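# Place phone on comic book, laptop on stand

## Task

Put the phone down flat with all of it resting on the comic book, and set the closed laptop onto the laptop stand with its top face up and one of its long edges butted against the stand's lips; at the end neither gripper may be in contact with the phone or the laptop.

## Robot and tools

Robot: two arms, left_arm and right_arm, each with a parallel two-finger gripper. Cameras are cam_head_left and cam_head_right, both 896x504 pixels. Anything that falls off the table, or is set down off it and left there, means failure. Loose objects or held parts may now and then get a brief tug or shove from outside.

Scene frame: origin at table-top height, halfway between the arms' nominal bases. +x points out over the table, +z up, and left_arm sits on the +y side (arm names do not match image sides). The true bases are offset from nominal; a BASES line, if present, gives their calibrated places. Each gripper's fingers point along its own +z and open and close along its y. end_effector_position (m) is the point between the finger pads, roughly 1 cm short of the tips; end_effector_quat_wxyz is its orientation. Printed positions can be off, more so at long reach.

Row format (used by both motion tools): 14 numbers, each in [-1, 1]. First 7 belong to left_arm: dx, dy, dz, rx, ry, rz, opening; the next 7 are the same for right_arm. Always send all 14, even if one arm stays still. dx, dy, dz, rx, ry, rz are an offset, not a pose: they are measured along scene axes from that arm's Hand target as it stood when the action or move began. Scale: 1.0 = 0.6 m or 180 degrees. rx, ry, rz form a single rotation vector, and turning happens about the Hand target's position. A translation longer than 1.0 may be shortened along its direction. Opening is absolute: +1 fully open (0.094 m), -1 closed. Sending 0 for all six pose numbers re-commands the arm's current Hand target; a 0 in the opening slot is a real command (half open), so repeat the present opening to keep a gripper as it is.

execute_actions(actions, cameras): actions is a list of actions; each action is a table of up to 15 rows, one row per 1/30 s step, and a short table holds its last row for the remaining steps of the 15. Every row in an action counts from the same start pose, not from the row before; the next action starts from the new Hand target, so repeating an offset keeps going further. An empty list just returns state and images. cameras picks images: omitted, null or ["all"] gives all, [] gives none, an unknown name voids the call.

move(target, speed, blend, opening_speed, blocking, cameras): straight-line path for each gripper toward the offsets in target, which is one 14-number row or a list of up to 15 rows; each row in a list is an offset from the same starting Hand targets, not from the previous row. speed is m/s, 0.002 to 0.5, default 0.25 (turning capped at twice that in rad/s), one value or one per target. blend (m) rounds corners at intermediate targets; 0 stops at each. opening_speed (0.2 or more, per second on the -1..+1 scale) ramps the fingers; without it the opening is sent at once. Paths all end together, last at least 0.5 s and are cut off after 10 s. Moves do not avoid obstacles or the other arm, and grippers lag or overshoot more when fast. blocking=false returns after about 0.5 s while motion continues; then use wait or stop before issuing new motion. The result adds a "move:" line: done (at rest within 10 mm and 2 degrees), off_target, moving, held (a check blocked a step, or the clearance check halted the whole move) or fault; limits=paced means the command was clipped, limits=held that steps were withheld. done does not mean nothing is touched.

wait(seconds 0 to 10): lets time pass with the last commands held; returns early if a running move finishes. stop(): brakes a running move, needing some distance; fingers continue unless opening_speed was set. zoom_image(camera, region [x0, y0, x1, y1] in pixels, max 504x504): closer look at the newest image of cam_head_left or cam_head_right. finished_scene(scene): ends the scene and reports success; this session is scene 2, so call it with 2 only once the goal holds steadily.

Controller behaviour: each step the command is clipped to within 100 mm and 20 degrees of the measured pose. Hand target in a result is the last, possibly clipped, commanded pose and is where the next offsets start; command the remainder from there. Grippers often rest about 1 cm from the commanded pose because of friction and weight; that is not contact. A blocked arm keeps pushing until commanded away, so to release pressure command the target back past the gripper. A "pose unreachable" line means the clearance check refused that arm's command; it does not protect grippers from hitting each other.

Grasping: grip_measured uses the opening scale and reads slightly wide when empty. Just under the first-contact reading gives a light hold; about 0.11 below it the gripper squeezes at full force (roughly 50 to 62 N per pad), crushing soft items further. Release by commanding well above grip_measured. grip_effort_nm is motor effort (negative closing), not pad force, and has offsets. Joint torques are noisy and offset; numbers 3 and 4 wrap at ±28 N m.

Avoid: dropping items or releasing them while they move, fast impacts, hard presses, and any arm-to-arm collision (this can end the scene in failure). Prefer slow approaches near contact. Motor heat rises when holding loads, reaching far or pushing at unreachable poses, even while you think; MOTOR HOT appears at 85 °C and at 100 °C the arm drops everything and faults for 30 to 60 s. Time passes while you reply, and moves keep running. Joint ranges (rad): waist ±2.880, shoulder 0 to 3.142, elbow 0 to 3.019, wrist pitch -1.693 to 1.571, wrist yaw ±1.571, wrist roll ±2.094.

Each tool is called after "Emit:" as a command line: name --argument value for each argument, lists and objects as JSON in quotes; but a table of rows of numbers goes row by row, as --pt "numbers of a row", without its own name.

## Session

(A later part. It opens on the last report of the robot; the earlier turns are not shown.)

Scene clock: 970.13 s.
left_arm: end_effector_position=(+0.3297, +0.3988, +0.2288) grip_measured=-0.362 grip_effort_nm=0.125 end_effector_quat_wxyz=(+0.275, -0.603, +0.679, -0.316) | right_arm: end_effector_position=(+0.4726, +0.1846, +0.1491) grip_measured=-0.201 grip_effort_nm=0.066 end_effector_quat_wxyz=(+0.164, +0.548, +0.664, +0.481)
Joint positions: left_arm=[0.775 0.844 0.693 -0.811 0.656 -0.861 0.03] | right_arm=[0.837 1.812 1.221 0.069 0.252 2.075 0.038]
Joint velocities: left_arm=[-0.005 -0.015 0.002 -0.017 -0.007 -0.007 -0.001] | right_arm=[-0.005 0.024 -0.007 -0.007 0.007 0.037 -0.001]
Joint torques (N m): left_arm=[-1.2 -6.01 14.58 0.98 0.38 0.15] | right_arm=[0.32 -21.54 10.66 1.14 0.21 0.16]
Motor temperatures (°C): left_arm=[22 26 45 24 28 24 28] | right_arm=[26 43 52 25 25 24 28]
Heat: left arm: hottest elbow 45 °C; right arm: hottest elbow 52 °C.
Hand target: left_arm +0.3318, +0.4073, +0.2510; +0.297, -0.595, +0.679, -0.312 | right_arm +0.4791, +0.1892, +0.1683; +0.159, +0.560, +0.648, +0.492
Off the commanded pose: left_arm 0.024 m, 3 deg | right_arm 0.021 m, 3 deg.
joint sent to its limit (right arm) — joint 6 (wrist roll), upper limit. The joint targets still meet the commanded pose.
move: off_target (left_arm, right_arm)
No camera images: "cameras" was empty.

Emit:
move --target '[0, 0, 0, 0, 0, 0, -0.36, 0.055, 0.038, -0.04, 0, 0, 0, -0.2]' --speed 0.05

Emit:
zoom_image --camera "cam_head_left" --region '[300, 180, 440, 260]'

Emit:
zoom_image --camera "cam_head_right" --region '[300, 170, 440, 250]'

Scene clock: 974.60 s.
left_arm: end_effector_position=(+0.3297, +0.3988, +0.2288) grip_measured=-0.362 grip_effort_nm=0.125 end_effector_quat_wxyz=(+0.275, -0.603, +0.679, -0.316) | right_arm: end_effector_position=(+0.4923, +0.2016, +0.1395) grip_measured=-0.201 grip_effort_nm=0.066 end_effector_quat_wxyz=(+0.162, +0.548, +0.663, +0.484)
Joint positions: left_arm=[0.775 0.844 0.693 -0.811 0.656 -0.861 0.03] | right_arm=[0.83 1.882 1.296 0.069 0.244 2.075 0.038]
Joint velocities: left_arm=[-0.005 -0.005 -0.002 -0.012 -0.051 -0.051 0.001] | right_arm=[-0.005 -0.005 -0.002 -0.012 -0.081 0.007 -0.001]
Joint torques (N m): left_arm=[-0.79 -5.36 14.48 1.11 0.44 0.14] | right_arm=[-0.26 -19.43 12.78 1.47 0.05 0.16]
Motor temperatures (°C): left_arm=[22 26 45 24 28 24 28] | right_arm=[26 43 52 25 25 24 28]
Heat: left arm: hottest elbow 45 °C; right arm: hottest elbow 52 °C.
Hand target: left_arm +0.3318, +0.4073, +0.2510; +0.297, -0.595, +0.679, -0.312 | right_arm +0.5122, +0.2113, +0.1437; +0.159, +0.560, +0.648, +0.491
Off the commanded pose: left_arm 0.024 m, 3 deg | right_arm 0.023 m, 2 deg.
joint sent to its limit (right arm) — joint 6 (wrist roll), upper limit. The joint targets still meet the commanded pose.
move: off_target (left_arm, right_arm)

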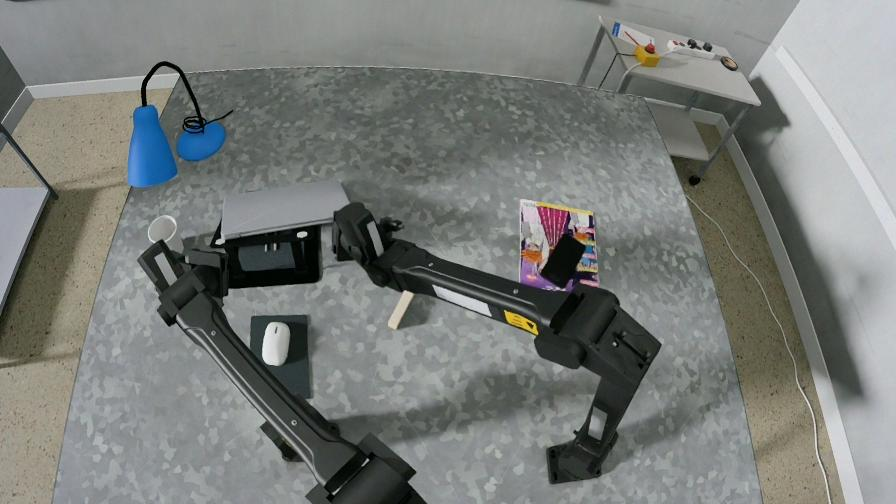

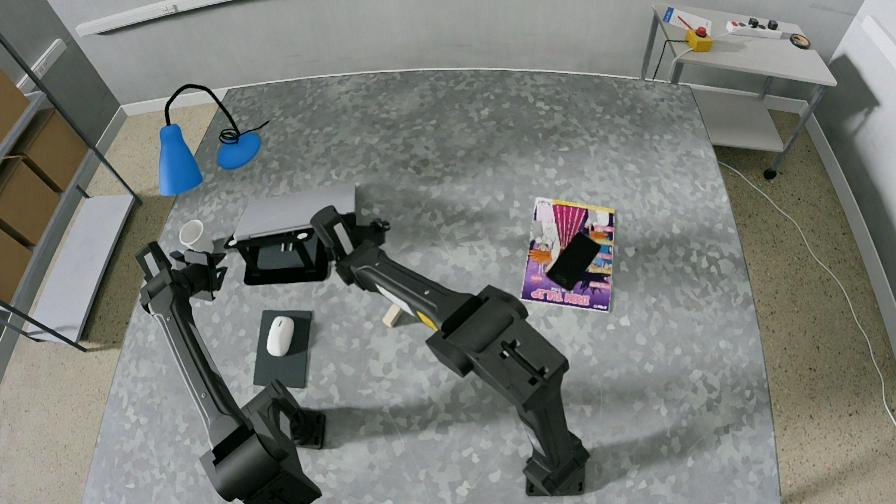

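Scaled by 3.600.

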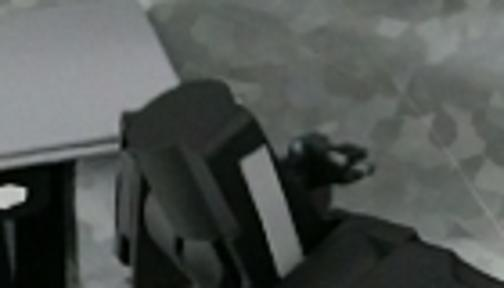

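Scaled by 3.600.

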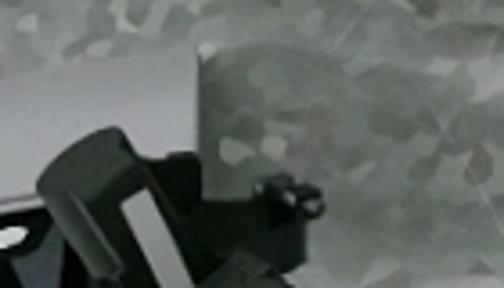

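Emit:
move --target '[0, 0, 0, 0, 0, 0, -0.36, 0.022, 0.008, -0.024, 0, 0, 0, -0.2]' --speed 0.05

Emit:
zoom_image --camera "cam_head_left" --region '[215, 170, 355, 250]'

Emit:
zoom_image --camera "cam_head_right" --region '[260, 170, 400, 250]'

Scene clock: 979.70 s.
left_arm: end_effector_position=(+0.3297, +0.3988, +0.2288) grip_measured=-0.362 grip_effort_nm=0.129 end_effector_quat_wxyz=(+0.275, -0.603, +0.679, -0.316) | right_arm: end_effector_position=(+0.5044, +0.2049, +0.1238) grip_measured=-0.201 grip_effort_nm=0.066 end_effector_quat_wxyz=(+0.161, +0.552, +0.665, +0.478)
Joint positions: left_arm=[0.775 0.844 0.693 -0.811 0.656 -0.861 0.03] | right_arm=[0.819 1.927 1.328 0.069 0.236 2.075 0.038]
Joint velocities: left_arm=[-0.024 -0.015 -0.002 -0.012 -0.051 -0.022 0] | right_arm=[-0.005 0.005 -0.002 -0.007 -0.051 0.037 0]
Joint torques (N m): left_arm=[-0.67 -5.89 14.53 0.95 0.4 0.19] | right_arm=[-0.21 -20.13 12.72 1.95 0.05 0.16]
Motor temperatures (°C): left_arm=[22 26 45 24 28 24 28] | right_arm=[26 42 54 25 25 24 27]
Heat: left arm: hottest elbow 45 °C; right arm: hottest elbow 54 °C.
Hand target: left_arm +0.3318, +0.4073, +0.2510; +0.297, -0.595, +0.679, -0.312 | right_arm +0.5255, +0.2157, +0.1294; +0.159, +0.560, +0.648, +0.492
Off the commanded pose: left_arm 0.024 m, 3 deg | right_arm 0.024 m, 3 deg.
joint sent to its limit (right arm) — joint 6 (wrist roll), upper limit. The joint targets still meet the commanded pose.
move: off_target (left_arm, right_arm)

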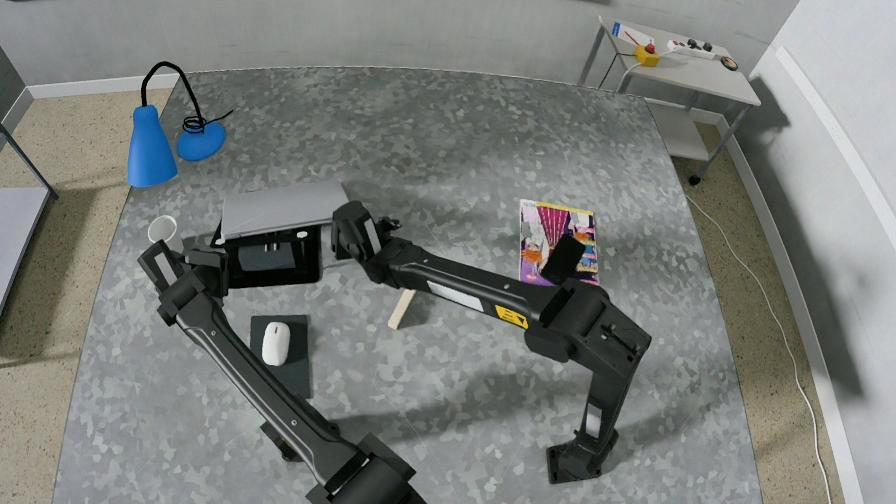

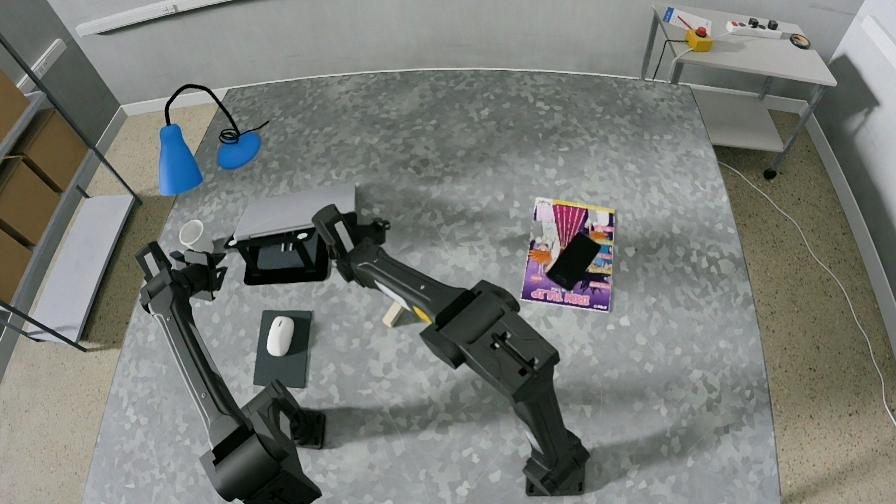

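Scaled by 3.600.

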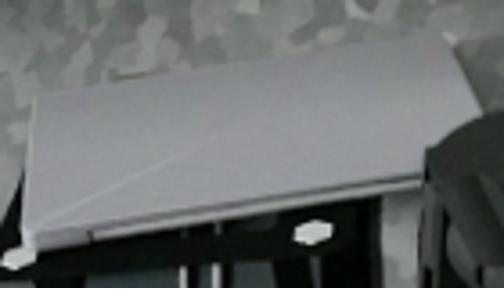

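Scaled by 3.600.

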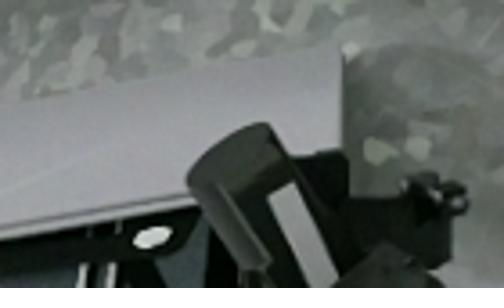

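Emit:
move --target '[0, 0, 0, 0, 0, 0, -0.36, 0, 0, 0.0, 0, 0, 0, -0.7]' --speed 0.05 --opening_speed 0.4

Emit:
zoom_image --camera "cam_head_left" --region '[215, 170, 355, 250]'

Scene clock: 984.17 s.
left_arm: end_effector_position=(+0.3297, +0.3988, +0.2288) grip_measured=-0.362 grip_effort_nm=0.129 end_effector_quat_wxyz=(+0.275, -0.603, +0.679, -0.316) | right_arm: end_effector_position=(+0.5069, +0.2059, +0.1277) grip_measured=-0.688 grip_effort_nm=-1.023 end_effector_quat_wxyz=(+0.164, +0.548, +0.665, +0.480)
Joint positions: left_arm=[0.775 0.844 0.693 -0.811 0.656 -0.861 0.03] | right_arm=[0.818 1.927 1.334 0.071 0.235 2.064 0.015]
Joint velocities: left_arm=[0.005 -0.005 0.002 0.002 -0.007 -0.037 -0.002] | right_arm=[-0.005 0.005 -0.017 0.007 -0.051 -0.007 -0.001]
Joint torques (N m): left_arm=[-0.15 -6.12 14.57 1.02 0.39 0.16] | right_arm=[-0.09 -20.01 12.29 1.89 0.05 0.26]
Motor temperatures (°C): left_arm=[22 26 45 24 28 24 28] | right_arm=[26 43 54 25 25 24 27]
Heat: left arm: hottest elbow 45 °C; right arm: hottest elbow 54 °C.
Hand target: left_arm +0.3318, +0.4073, +0.2510; +0.297, -0.595, +0.679, -0.312 | right_arm +0.5255, +0.2157, +0.1293; +0.159, +0.560, +0.648, +0.491
Off the commanded pose: left_arm 0.024 m, 3 deg | right_arm 0.021 m, 3 deg.
joint sent to its limit (right arm) — joint 6 (wrist roll), upper limit. The joint targets still meet the commanded pose.
move: off_target (left_arm, right_arm)

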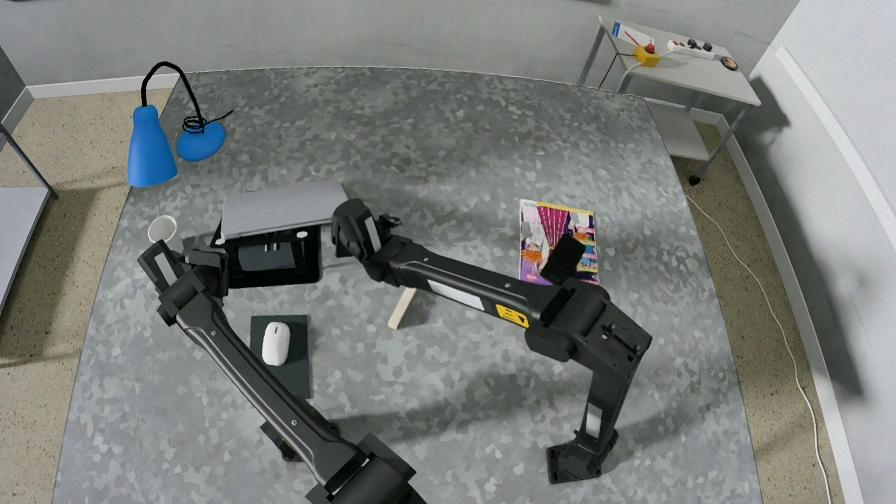

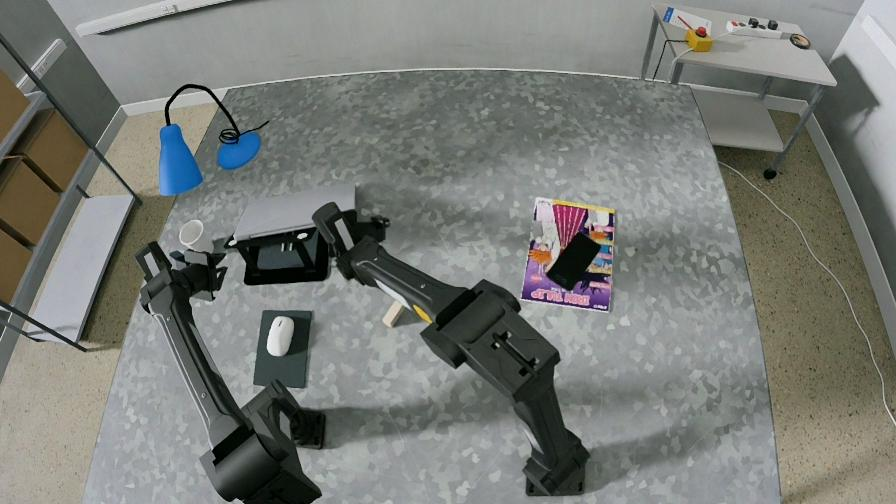

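Scaled by 3.600.

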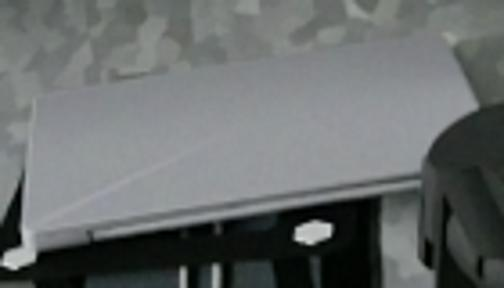

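Emit:
move --target '[0, 0, 0, 0, 0, 0, -0.36, -0.08, 0.03, 0.06, 0, 0, -0.03, -0.7]' --speed 0.05

Emit:
zoom_image --camera "cam_head_left" --region '[215, 170, 355, 250]'

Scene clock: 989.23 s.
left_arm: end_effector_position=(+0.3297, +0.3988, +0.2288) grip_measured=-0.362 grip_effort_nm=0.125 end_effector_quat_wxyz=(+0.275, -0.603, +0.679, -0.316) | right_arm: end_effector_position=(+0.4943, +0.2086, +0.1314) grip_measured=-0.691 grip_effort_nm=-1.033 end_effector_quat_wxyz=(+0.215, +0.559, +0.651, +0.467)
Joint positions: left_arm=[0.775 0.844 0.693 -0.811 0.656 -0.861 0.03] | right_arm=[0.866 1.923 1.334 0.053 0.386 2.069 0.015]
Joint velocities: left_arm=[-0.005 0.005 0.007 0.002 -0.037 0.022 0] | right_arm=[0.005 -0.015 -0.002 -0.012 -0.007 -0.007 0.001]
Joint torques (N m): left_arm=[0.09 -6.18 14.48 0.77 0.39 0.16] | right_arm=[3.31 -25.7 10.33 1.09 0.22 0.22]
Motor temperatures (°C): left_arm=[22 26 45 24 28 24 28] | right_arm=[26 43 55 25 25 24 28]
Heat: left arm: hottest elbow 45 °C; right arm: hottest elbow 55 °C.
Hand target: left_arm +0.3318, +0.4073, +0.2510; +0.297, -0.595, +0.679, -0.312 | right_arm +0.4781, +0.2347, +0.1655; +0.182, +0.590, +0.621, +0.483
Off the commanded pose: left_arm 0.024 m, 3 deg | right_arm 0.045 m, 6 deg.
joint sent to its limit (right arm) — joint 6 (wrist roll), upper limit. The joint targets are off in orientation, not in position.
move: off_target (left_arm, right_arm)

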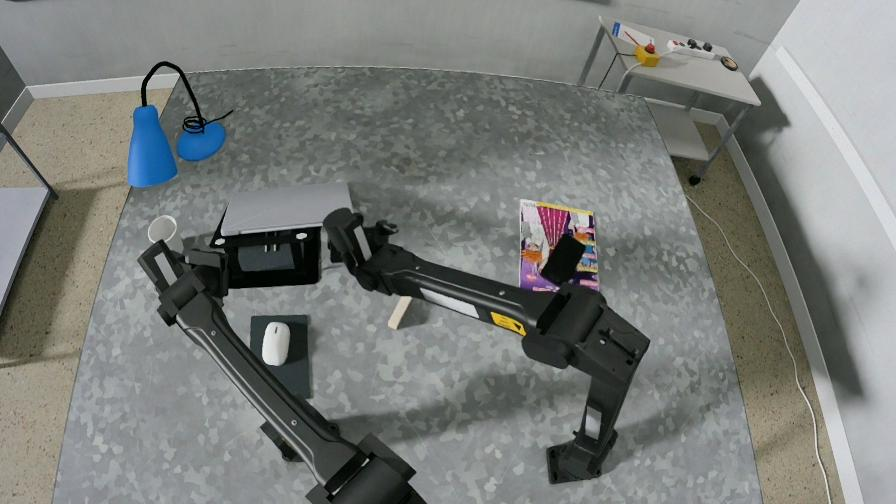

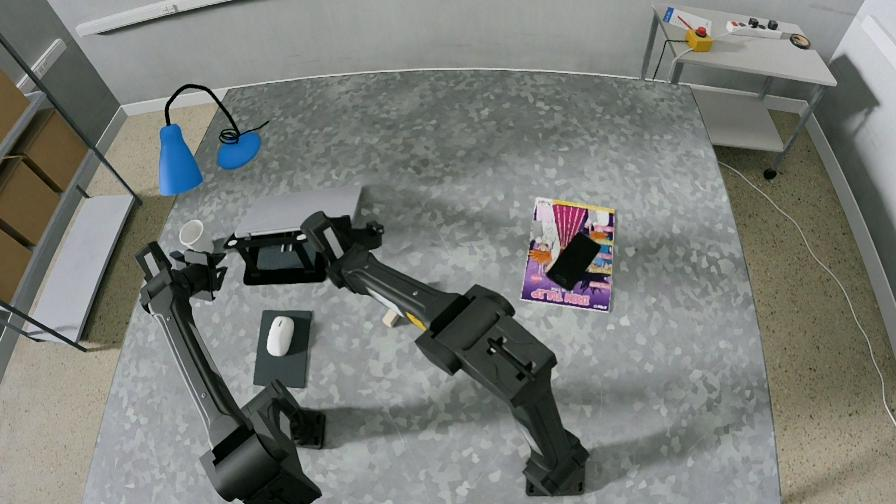

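Scaled by 3.600.

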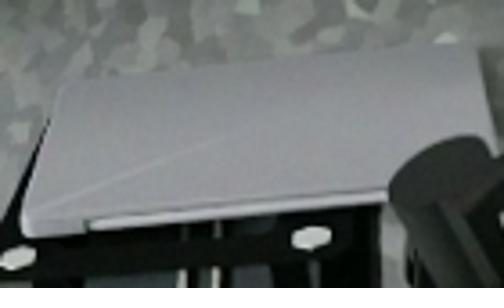

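Emit:
zoom_image --camera "cam_head_left" --region '[220, 170, 290, 210]'

Emit:
zoom_image --camera "cam_head_left" --region '[280, 165, 350, 205]'

Emit:
zoom_image --camera "cam_head_right" --region '[235, 175, 305, 215]'

Emit:
zoom_image --camera "cam_head_right" --region '[290, 165, 360, 205]'

Scaled by 7.200.

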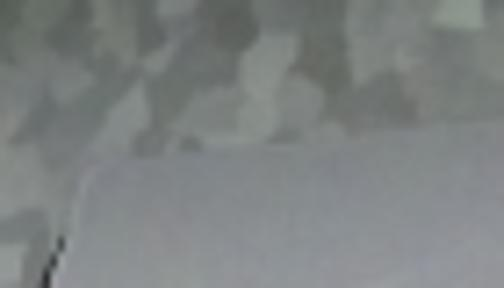

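Scaled by 7.200.

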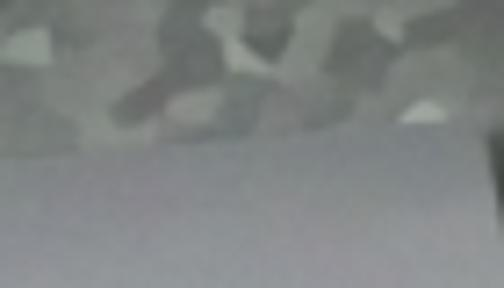

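Scaled by 7.200.

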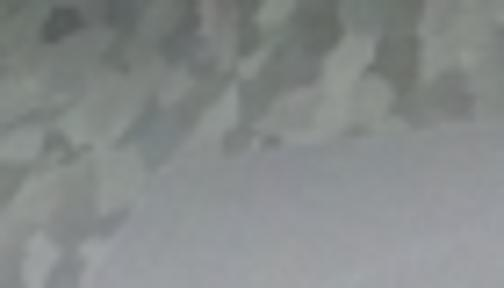

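Scaled by 7.200.

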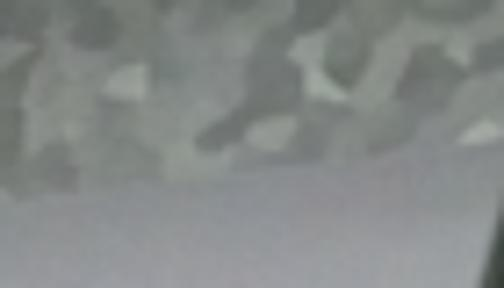

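Emit:
move --target '[0, 0, 0, 0, 0, 0, -0.36, 0.03, -0.035, -0.045, 0, 0, 0, -0.7]' --speed 0.05

Emit:
zoom_image --camera "cam_head_left" --region '[215, 170, 355, 250]'

Scene clock: 1008.33 s.
left_arm: end_effector_position=(+0.3297, +0.3988, +0.2288) grip_measured=-0.362 grip_effort_nm=0.125 end_effector_quat_wxyz=(+0.275, -0.603, +0.679, -0.316) | right_arm: end_effector_position=(+0.4953, +0.2104, +0.1326) grip_measured=-0.691 grip_effort_nm=-1.043 end_effector_quat_wxyz=(+0.206, +0.556, +0.652, +0.472)
Joint positions: left_arm=[0.775 0.844 0.693 -0.811 0.656 -0.861 0.03] | right_arm=[0.862 1.923 1.334 0.063 0.364 2.069 0.015]
Joint velocities: left_arm=[0.005 -0.005 0.002 -0.007 -0.051 0.007 0] | right_arm=[-0.005 0.005 -0.012 -0.002 -0.051 -0.007 -0.001]
Joint torques (N m): left_arm=[-0.21 -5.6 14.53 0.9 0.42 0.14] | right_arm=[0.44 -23.36 7.97 2.73 -0.13 0.21]
Motor temperatures (°C): left_arm=[22 26 46 24 28 24 28] | right_arm=[26 44 56 25 25 24 29]
Heat: left arm: hottest elbow 46 °C; right arm: hottest elbow 56 °C.
Hand target: left_arm +0.3318, +0.4073, +0.2510; +0.297, -0.595, +0.679, -0.312 | right_arm +0.4955, +0.2134, +0.1383; +0.182, +0.590, +0.621, +0.483
Off the commanded pose: left_arm 0.024 m, 3 deg | right_arm 0.007 m, 6 deg.
joint sent to its limit (right arm) — joint 6 (wrist roll), upper limit. The joint targets are off in orientation, not in position.
move: off_target (left_arm, right_arm)

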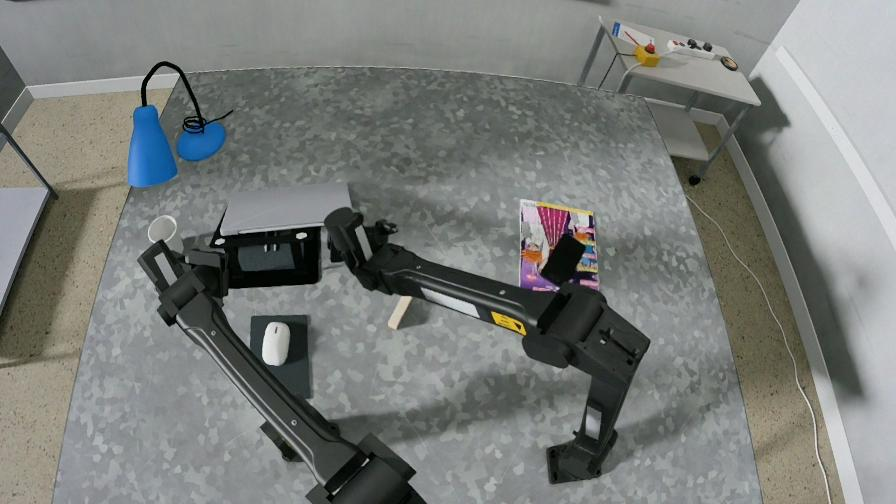

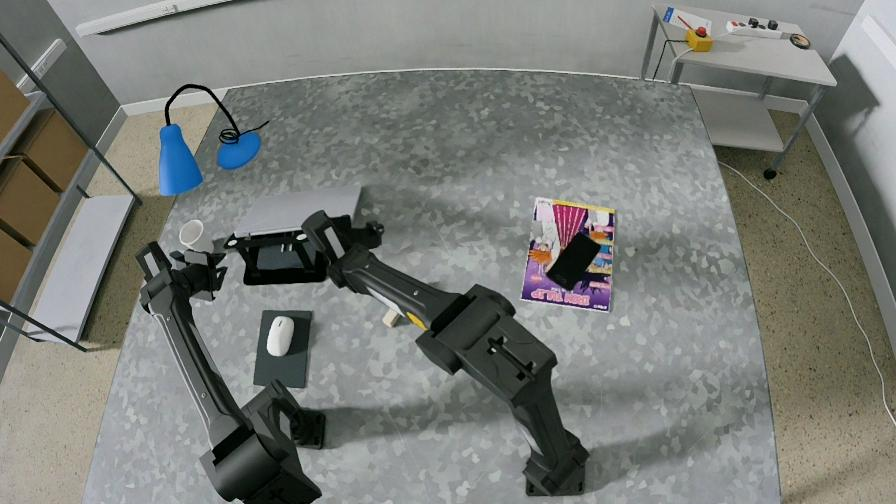

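Scaled by 3.600.

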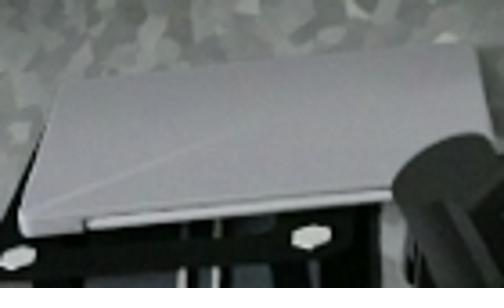

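Little strain remains now. Slowly open a little.

Emit:
move --target '[0, 0, 0, 0, 0, 0, -0.36, 0.0, 0, -0.008, 0, 0, 0, -0.45]' --speed 0.05 --opening_speed 0.2 --cameras '[]'

Emit:
move --target '[0, 0, 0, 0, 0, 0, -0.36, -0.08, -0.03, 0.05, 0, 0, 0, -0.25]' --speed 0.05 --opening_speed 0.2

Emit:
zoom_image --camera "cam_head_left" --region '[215, 170, 355, 250]'

Scene clock: 1013.30 s.
left_arm: end_effector_position=(+0.3297, +0.3988, +0.2288) grip_measured=-0.362 grip_effort_nm=0.125 end_effector_quat_wxyz=(+0.275, -0.603, +0.679, -0.316) | right_arm: end_effector_position=(+0.4962, +0.2128, +0.1363) grip_measured=-0.452 grip_effort_nm=0.061 end_effector_quat_wxyz=(+0.202, +0.555, +0.646, +0.484)
Joint positions: left_arm=[0.775 0.844 0.693 -0.811 0.656 -0.861 0.03] | right_arm=[0.861 1.923 1.331 0.092 0.357 2.074 0.026]
Joint velocities: left_arm=[-0.015 -0.015 -0.007 -0.002 -0.095 -0.037 -0.001] | right_arm=[-0.015 -0.005 0.012 -0.002 -0.007 0.051 0]
Joint torques (N m): left_arm=[-0.44 -6.07 14.64 1.05 0.39 0.15] | right_arm=[0.5 -22.83 7.95 2.1 0.08 0.16]
Motor temperatures (°C): left_arm=[22 26 46 24 28 24 28] | right_arm=[26 44 55 25 25 24 29]
Heat: left arm: hottest elbow 46 °C; right arm: hottest elbow 55 °C.
Hand target: left_arm +0.3318, +0.4073, +0.2510; +0.297, -0.595, +0.679, -0.312 | right_arm +0.4956, +0.2134, +0.1337; +0.182, +0.590, +0.621, +0.483
Off the commanded pose: left_arm 0.024 m, 3 deg | right_arm 0.003 m, 5 deg.
joint sent to its limit (right arm) — joint 6 (wrist roll), upper limit. The joint targets are off in orientation, not in position.
move: off_target (left_arm, right_arm)
No camera images: "cameras" was empty.

Scene clock: 1014.97 s.
left_arm: end_effector_position=(+0.3297, +0.3988, +0.2288) grip_measured=-0.362 grip_effort_nm=0.129 end_effector_quat_wxyz=(+0.275, -0.603, +0.679, -0.316) | right_arm: end_effector_position=(+0.4568, +0.1949, +0.1597) grip_measured=-0.251 grip_effort_nm=0.066 end_effector_quat_wxyz=(+0.207, +0.549, +0.647, +0.487)
Joint positions: left_arm=[0.775 0.844 0.693 -0.811 0.656 -0.861 0.03] | right_arm=[0.895 1.805 1.215 0.094 0.389 2.075 0.035]
Joint velocities: left_arm=[0.024 -0.005 0.007 0.007 -0.095 0.007 0] | right_arm=[-0.024 -0.005 -0.007 -0.012 0.051 0.022 0]
Joint torques (N m): left_arm=[0.5 -6.01 14.5 1.05 0.37 0.13] | right_arm=[1.38 -22.48 7.42 1.66 0.25 0.16]
Motor temperatures (°C): left_arm=[22 26 46 24 28 24 28] | right_arm=[26 44 54 25 25 24 28]
Heat: left arm: hottest elbow 46 °C; right arm: hottest elbow 54 °C.
Hand target: left_arm +0.3318, +0.4073, +0.2510; +0.297, -0.595, +0.679, -0.312 | right_arm +0.4474, +0.1963, +0.1640; +0.182, +0.590, +0.621, +0.483
Off the commanded pose: left_arm 0.024 m, 3 deg | right_arm 0.010 m, 6 deg.
joint sent to its limit (right arm) — joint 6 (wrist roll), upper limit. The joint targets are off in orientation, not in position.
move: off_target (left_arm, right_arm)

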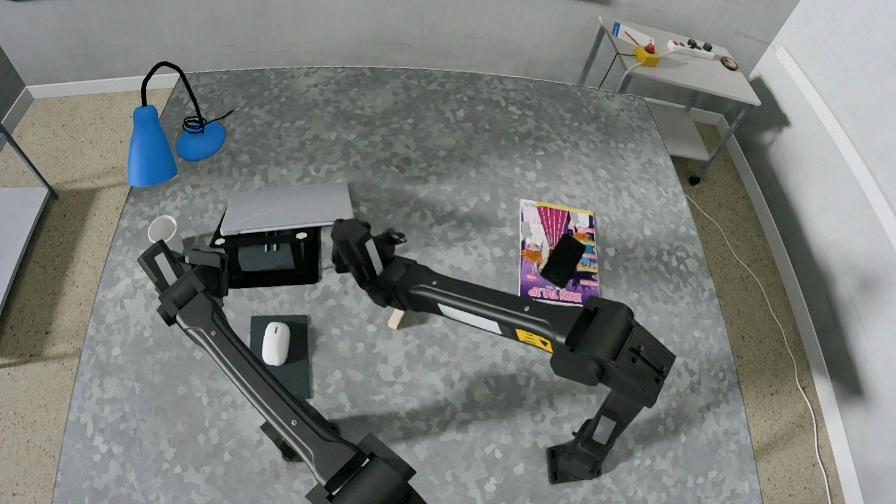

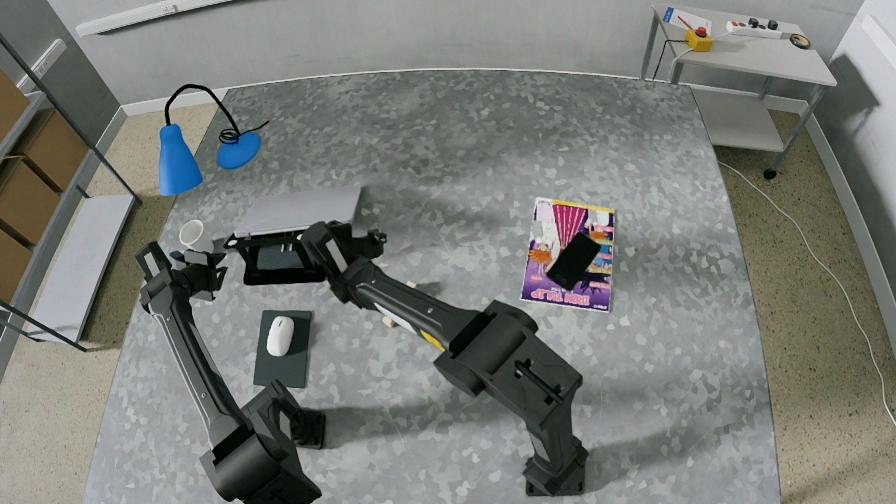

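Scaled by 3.600.

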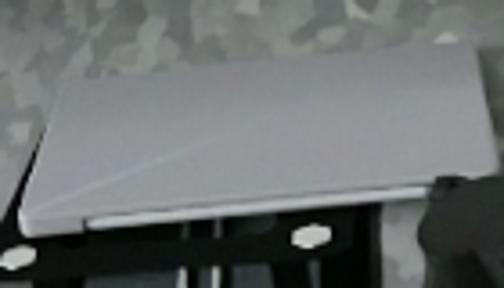

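Emit:
move --target '[0, 0, 0, 0, 0, 0, -0.36, -0.03, -0.12, 0.06, -0.13, -0.063, 0.077, -1]' --speed 0.15 --opening_speed 0.8 --cameras '[]'

Scene clock: 1030.90 s.
left_arm: end_effector_position=(+0.3297, +0.3988, +0.2288) grip_measured=-0.362 grip_effort_nm=0.129 end_effector_quat_wxyz=(+0.275, -0.603, +0.679, -0.316) | right_arm: end_effector_position=(+0.4280, +0.1354, +0.2018) grip_measured=-0.992 grip_effort_nm=-0.442 end_effector_quat_wxyz=(+0.295, +0.411, +0.749, +0.429)
Joint positions: left_arm=[0.775 0.844 0.693 -0.811 0.656 -0.861 0.03] | right_arm=[0.865 1.597 1.076 0.01 0.357 1.663 0]
Joint velocities: left_arm=[0.005 0.005 0.012 -0.002 0.007 0.066 0.001] | right_arm=[-0.015 0.005 -0.002 -0.002 -0.051 0.022 -0.001]
Joint torques (N m): left_arm=[0.56 -5.71 14.68 0.87 0.41 0.12] | right_arm=[-0.32 -18.96 7.73 1.09 0.08 0.02]
Motor temperatures (°C): left_arm=[22 26 46 24 28 24 28] | right_arm=[26 43 51 25 25 24 28]
Heat: left arm: hottest elbow 46 °C; right arm: hottest elbow 51 °C.
Hand target: left_arm +0.3318, +0.4073, +0.2510; +0.297, -0.595, +0.679, -0.312 | right_arm +0.4285, +0.1248, +0.2001; +0.297, +0.412, +0.751, +0.421
Off the commanded pose: left_arm 0.024 m, 3 deg | right_arm 0.011 m, 1 deg.
move: off_target (left_arm, right_arm)
No camera images: "cameras" was empty.

Emit:
move --target '[0, 0, 0, 0, 0, 0, -0.36, 0.086, -0.09, -0.05, -0.383, -0.129, 0.146, -1]' --speed 0.25

Emit:
zoom_image --camera "cam_head_left" --region '[215, 160, 415, 270]'

Emit:
zoom_image --camera "cam_head_right" --region '[215, 160, 415, 270]'

Scene clock: 1042.70 s.
left_arm: end_effector_position=(+0.3297, +0.3988, +0.2288) grip_measured=-0.362 grip_effort_nm=0.129 end_effector_quat_wxyz=(+0.275, -0.603, +0.679, -0.316) | right_arm: end_effector_position=(+0.4729, +0.0748, +0.1908) grip_measured=-0.992 grip_effort_nm=-0.432 end_effector_quat_wxyz=(+0.519, -0.081, +0.848, +0.063)
Joint positions: left_arm=[0.775 0.844 0.693 -0.811 0.656 -0.861 0.03] | right_arm=[0.784 1.622 1.076 0.002 0.504 0.311 0]
Joint velocities: left_arm=[0.005 -0.005 -0.002 0.012 -0.022 -0.007 -0.001] | right_arm=[-0.005 0.005 0.002 -0.012 -0.007 -0.095 -0.001]
Joint torques (N m): left_arm=[-0.44 -5.66 14.53 0.99 0.37 0.16] | right_arm=[-0.32 -15.33 8.24 2 0.28 0.06]
Motor temperatures (°C): left_arm=[22 26 46 24 28 24 28] | right_arm=[26 43 51 25 25 24 28]
Heat: left arm: hottest elbow 46 °C; right arm: hottest elbow 51 °C.
Hand target: left_arm +0.3318, +0.4073, +0.2510; +0.297, -0.595, +0.679, -0.312 | right_arm +0.4795, +0.0700, +0.1696; +0.512, -0.082, +0.853, +0.051
Off the commanded pose: left_arm 0.024 m, 3 deg | right_arm 0.022 m, 2 deg.
move: off_target (left_arm, right_arm)

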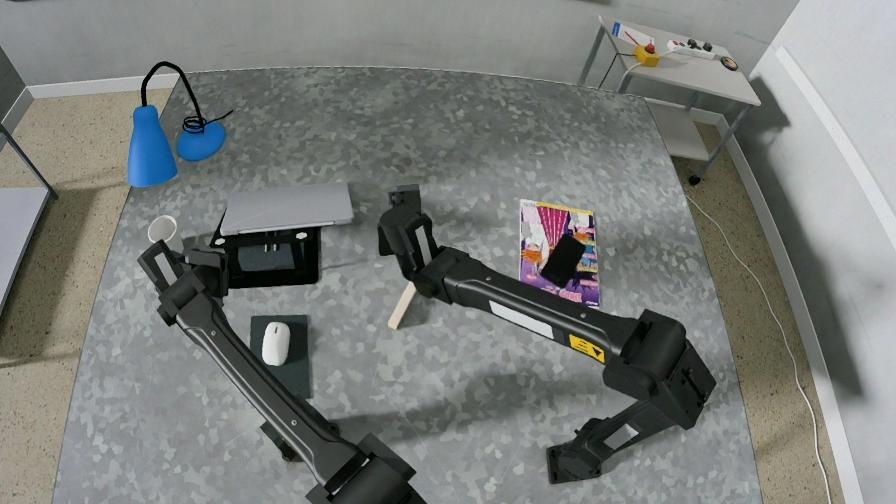

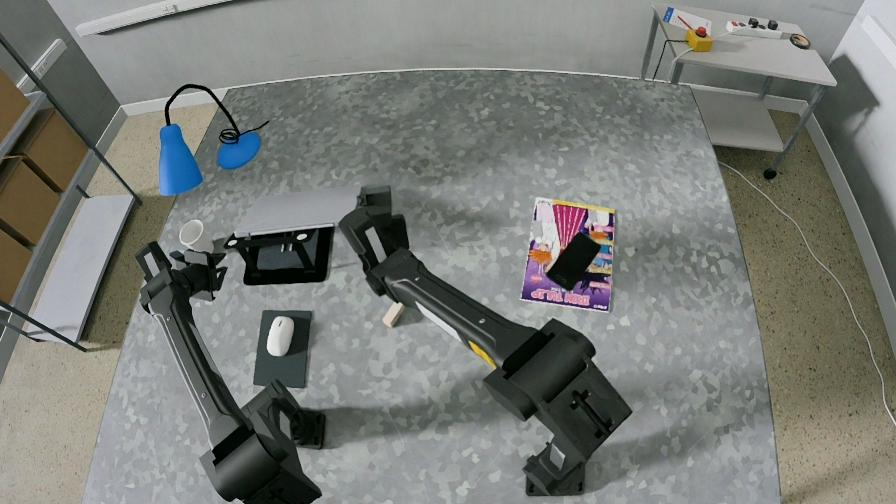

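Scaled by 2.520.

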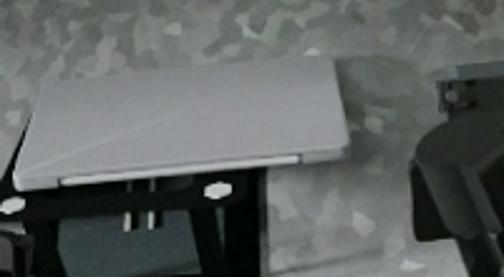

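Scaled by 2.520.

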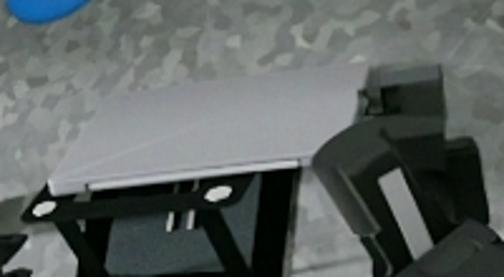

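Emit:
zoom_image --camera "cam_head_left" --region '[340, 170, 460, 310]'

Emit:
zoom_image --camera "cam_head_right" --region '[320, 170, 440, 310]'

Scaled by 3.600.

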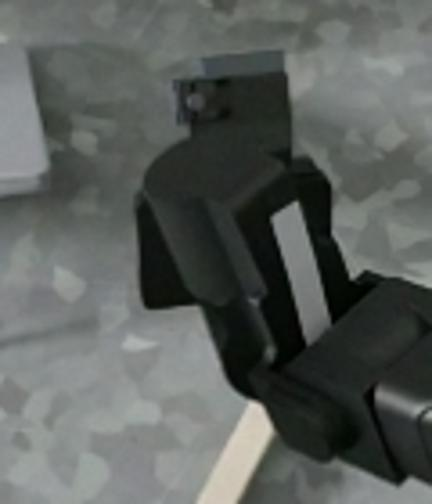

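Scaled by 3.600.

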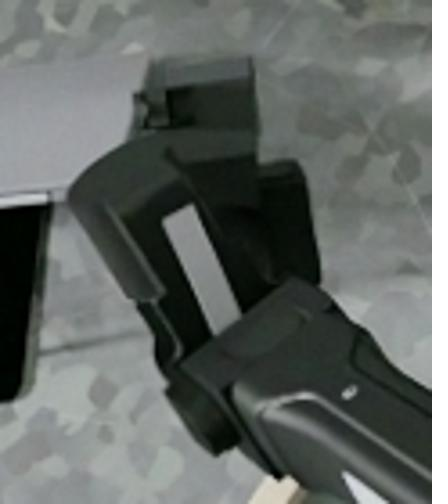

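Emit:
move --target '[0, 0, 0, 0, 0, 0, -0.36, 0.151, 0.02, -0.075, -0.034, 0.174, 0, -1]' --speed 0.2

Emit:
zoom_image --camera "cam_head_left" --region '[300, 140, 440, 280]'

Emit:
zoom_image --camera "cam_head_right" --region '[300, 140, 440, 280]'

Scene clock: 1062.40 s.
left_arm: end_effector_position=(+0.3297, +0.3988, +0.2288) grip_measured=-0.362 grip_effort_nm=0.129 end_effector_quat_wxyz=(+0.275, -0.603, +0.679, -0.316) | right_arm: end_effector_position=(+0.5519, +0.0748, +0.1246) grip_measured=-0.992 grip_effort_nm=-0.432 end_effector_quat_wxyz=(+0.255, -0.100, +0.961, +0.028)
Joint positions: left_arm=[0.775 0.844 0.693 -0.811 0.656 -0.861 0.03] | right_arm=[0.633 1.94 1.621 -0.772 0.207 0.381 0]
Joint velocities: left_arm=[-0.005 -0.005 -0.012 -0.017 0.022 -0.022 -0.001] | right_arm=[0.005 0.005 -0.012 -0.007 -0.037 0.037 0]
Joint torques (N m): left_arm=[-0.26 -5.66 14.64 1.03 0.39 0.15] | right_arm=[-0.21 -21.07 13.49 0.36 0.09 0.25]
Motor temperatures (°C): left_arm=[22 26 46 24 28 24 28] | right_arm=[26 43 50 25 25 24 27]
Heat: left arm: hottest elbow 46 °C; right arm: hottest elbow 50 °C.
Hand target: left_arm +0.3318, +0.4073, +0.2510; +0.297, -0.595, +0.679, -0.312 | right_arm +0.5707, +0.0804, +0.1233; +0.257, -0.091, +0.962, +0.030
Off the commanded pose: left_arm 0.024 m, 3 deg | right_arm 0.020 m, 1 deg.
move: off_target (left_arm, right_arm)

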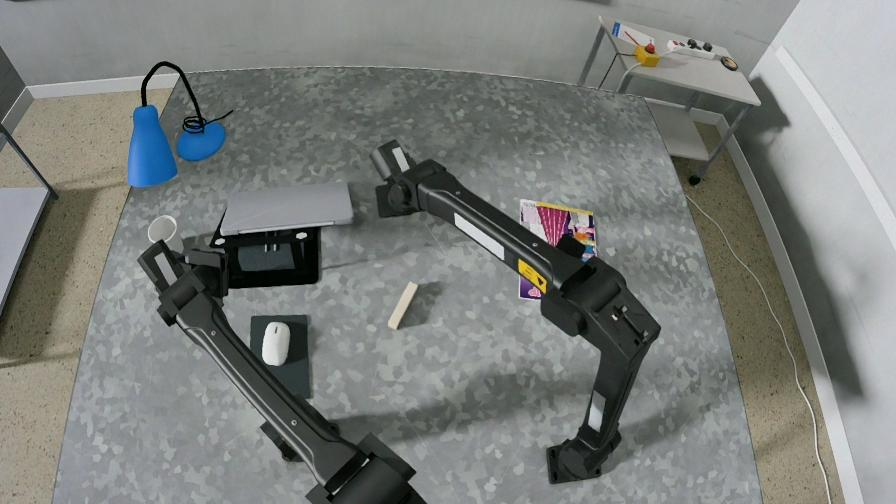

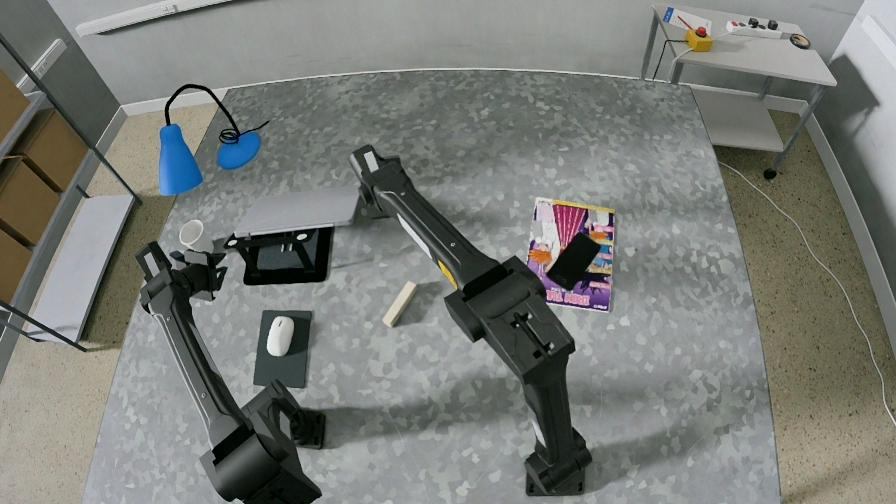

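Scaled by 3.600.

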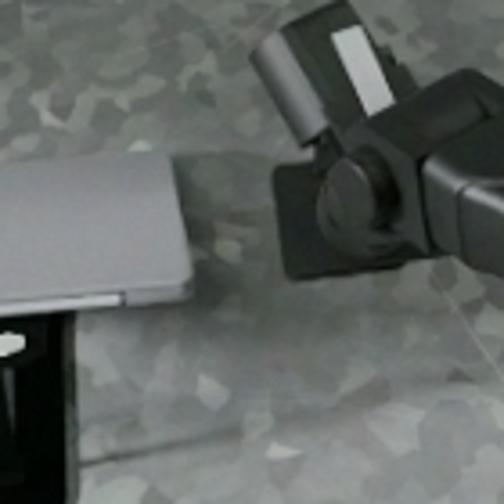

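Scaled by 3.600.

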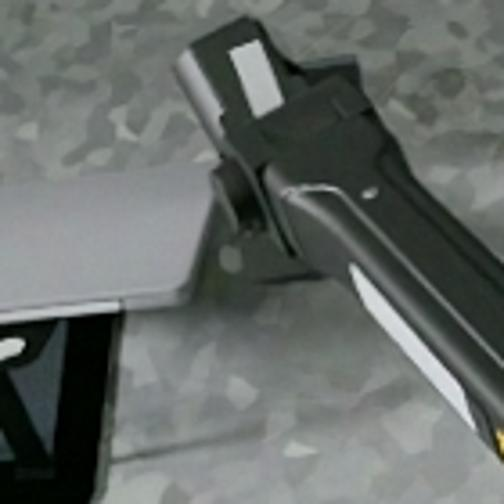

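Emit:
move --pt "0 0 0 0 0 0 -0.36 0.02 0.0 -0.055 0 0 0 -1" --pt "0 0 0 0 0 0 -0.36 0.01 0.1 -0.055 0 0 0 -1" --speed 0.08

Emit:
zoom_image --camera "cam_head_left" --region '[215, 140, 415, 280]'

Emit:
zoom_image --camera "cam_head_right" --region '[215, 140, 415, 280]'

Scene clock: 1069.93 s.
left_arm: end_effector_position=(+0.3297, +0.3988, +0.2288) grip_measured=-0.362 grip_effort_nm=0.125 end_effector_quat_wxyz=(+0.275, -0.603, +0.679, -0.316) | right_arm: end_effector_position=(+0.5657, +0.1268, +0.0929) grip_measured=-0.992 grip_effort_nm=-0.432 end_effector_quat_wxyz=(+0.254, -0.094, +0.962, +0.028)
Joint positions: left_arm=[0.775 0.844 0.693 -0.811 0.656 -0.861 0.03] | right_arm=[0.684 2.081 1.763 -0.786 0.232 0.441 0]
Joint velocities: left_arm=[0.005 -0.015 0.002 -0.012 -0.007 -0.037 -0.001] | right_arm=[-0.005 0.015 -0.007 -0.012 0.051 0.022 0.001]
Joint torques (N m): left_arm=[-0.26 -5.71 14.52 0.88 0.4 0.11] | right_arm=[0.91 -23.3 13.56 0.54 0.27 0.22]
Motor temperatures (°C): left_arm=[22 26 46 24 28 24 28] | right_arm=[26 43 53 25 25 24 27]
Heat: left arm: hottest elbow 46 °C; right arm: hottest elbow 53 °C.
Hand target: left_arm +0.3318, +0.4073, +0.2510; +0.297, -0.595, +0.679, -0.312 | right_arm +0.5774, +0.1401, +0.0897; +0.257, -0.091, +0.962, +0.030
Off the commanded pose: left_arm 0.024 m, 3 deg | right_arm 0.018 m, 1 deg.
move: off_target (left_arm, right_arm)

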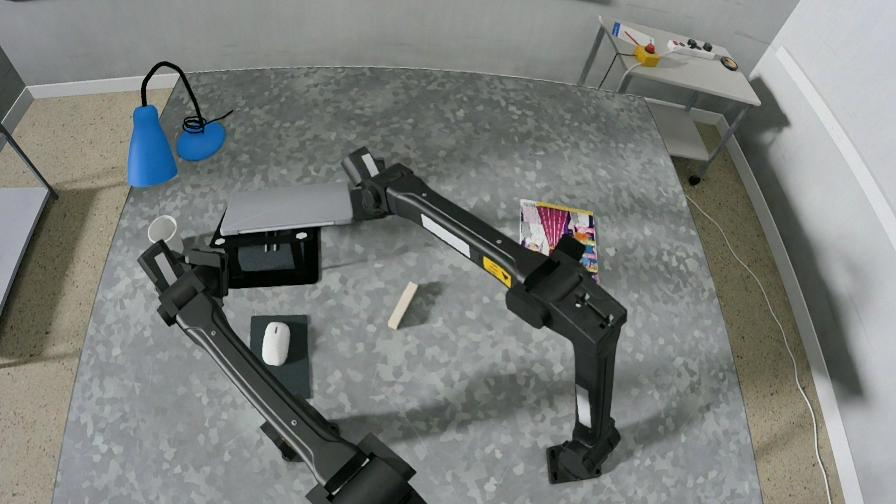

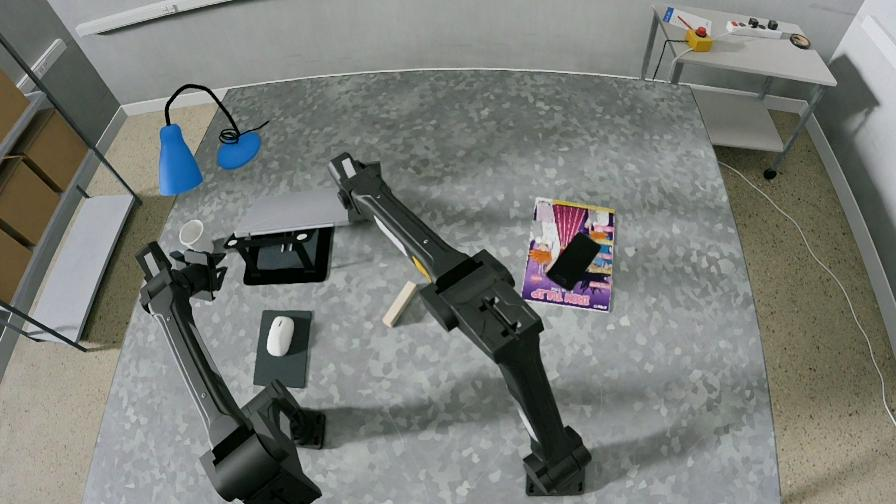

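Scaled by 2.520.

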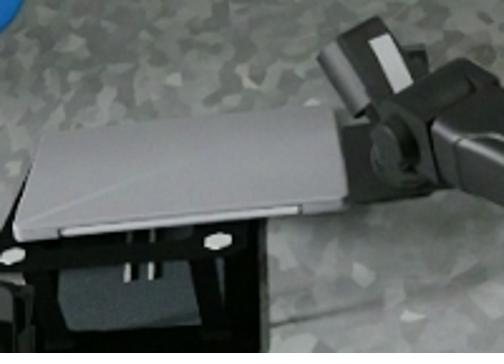

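Scaled by 2.520.

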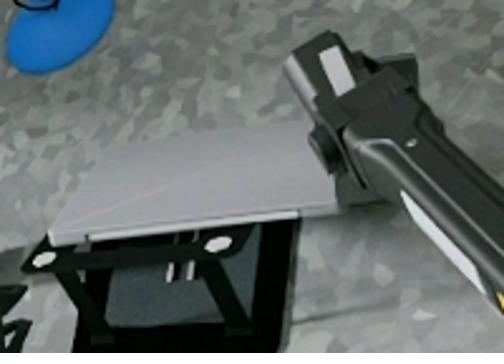

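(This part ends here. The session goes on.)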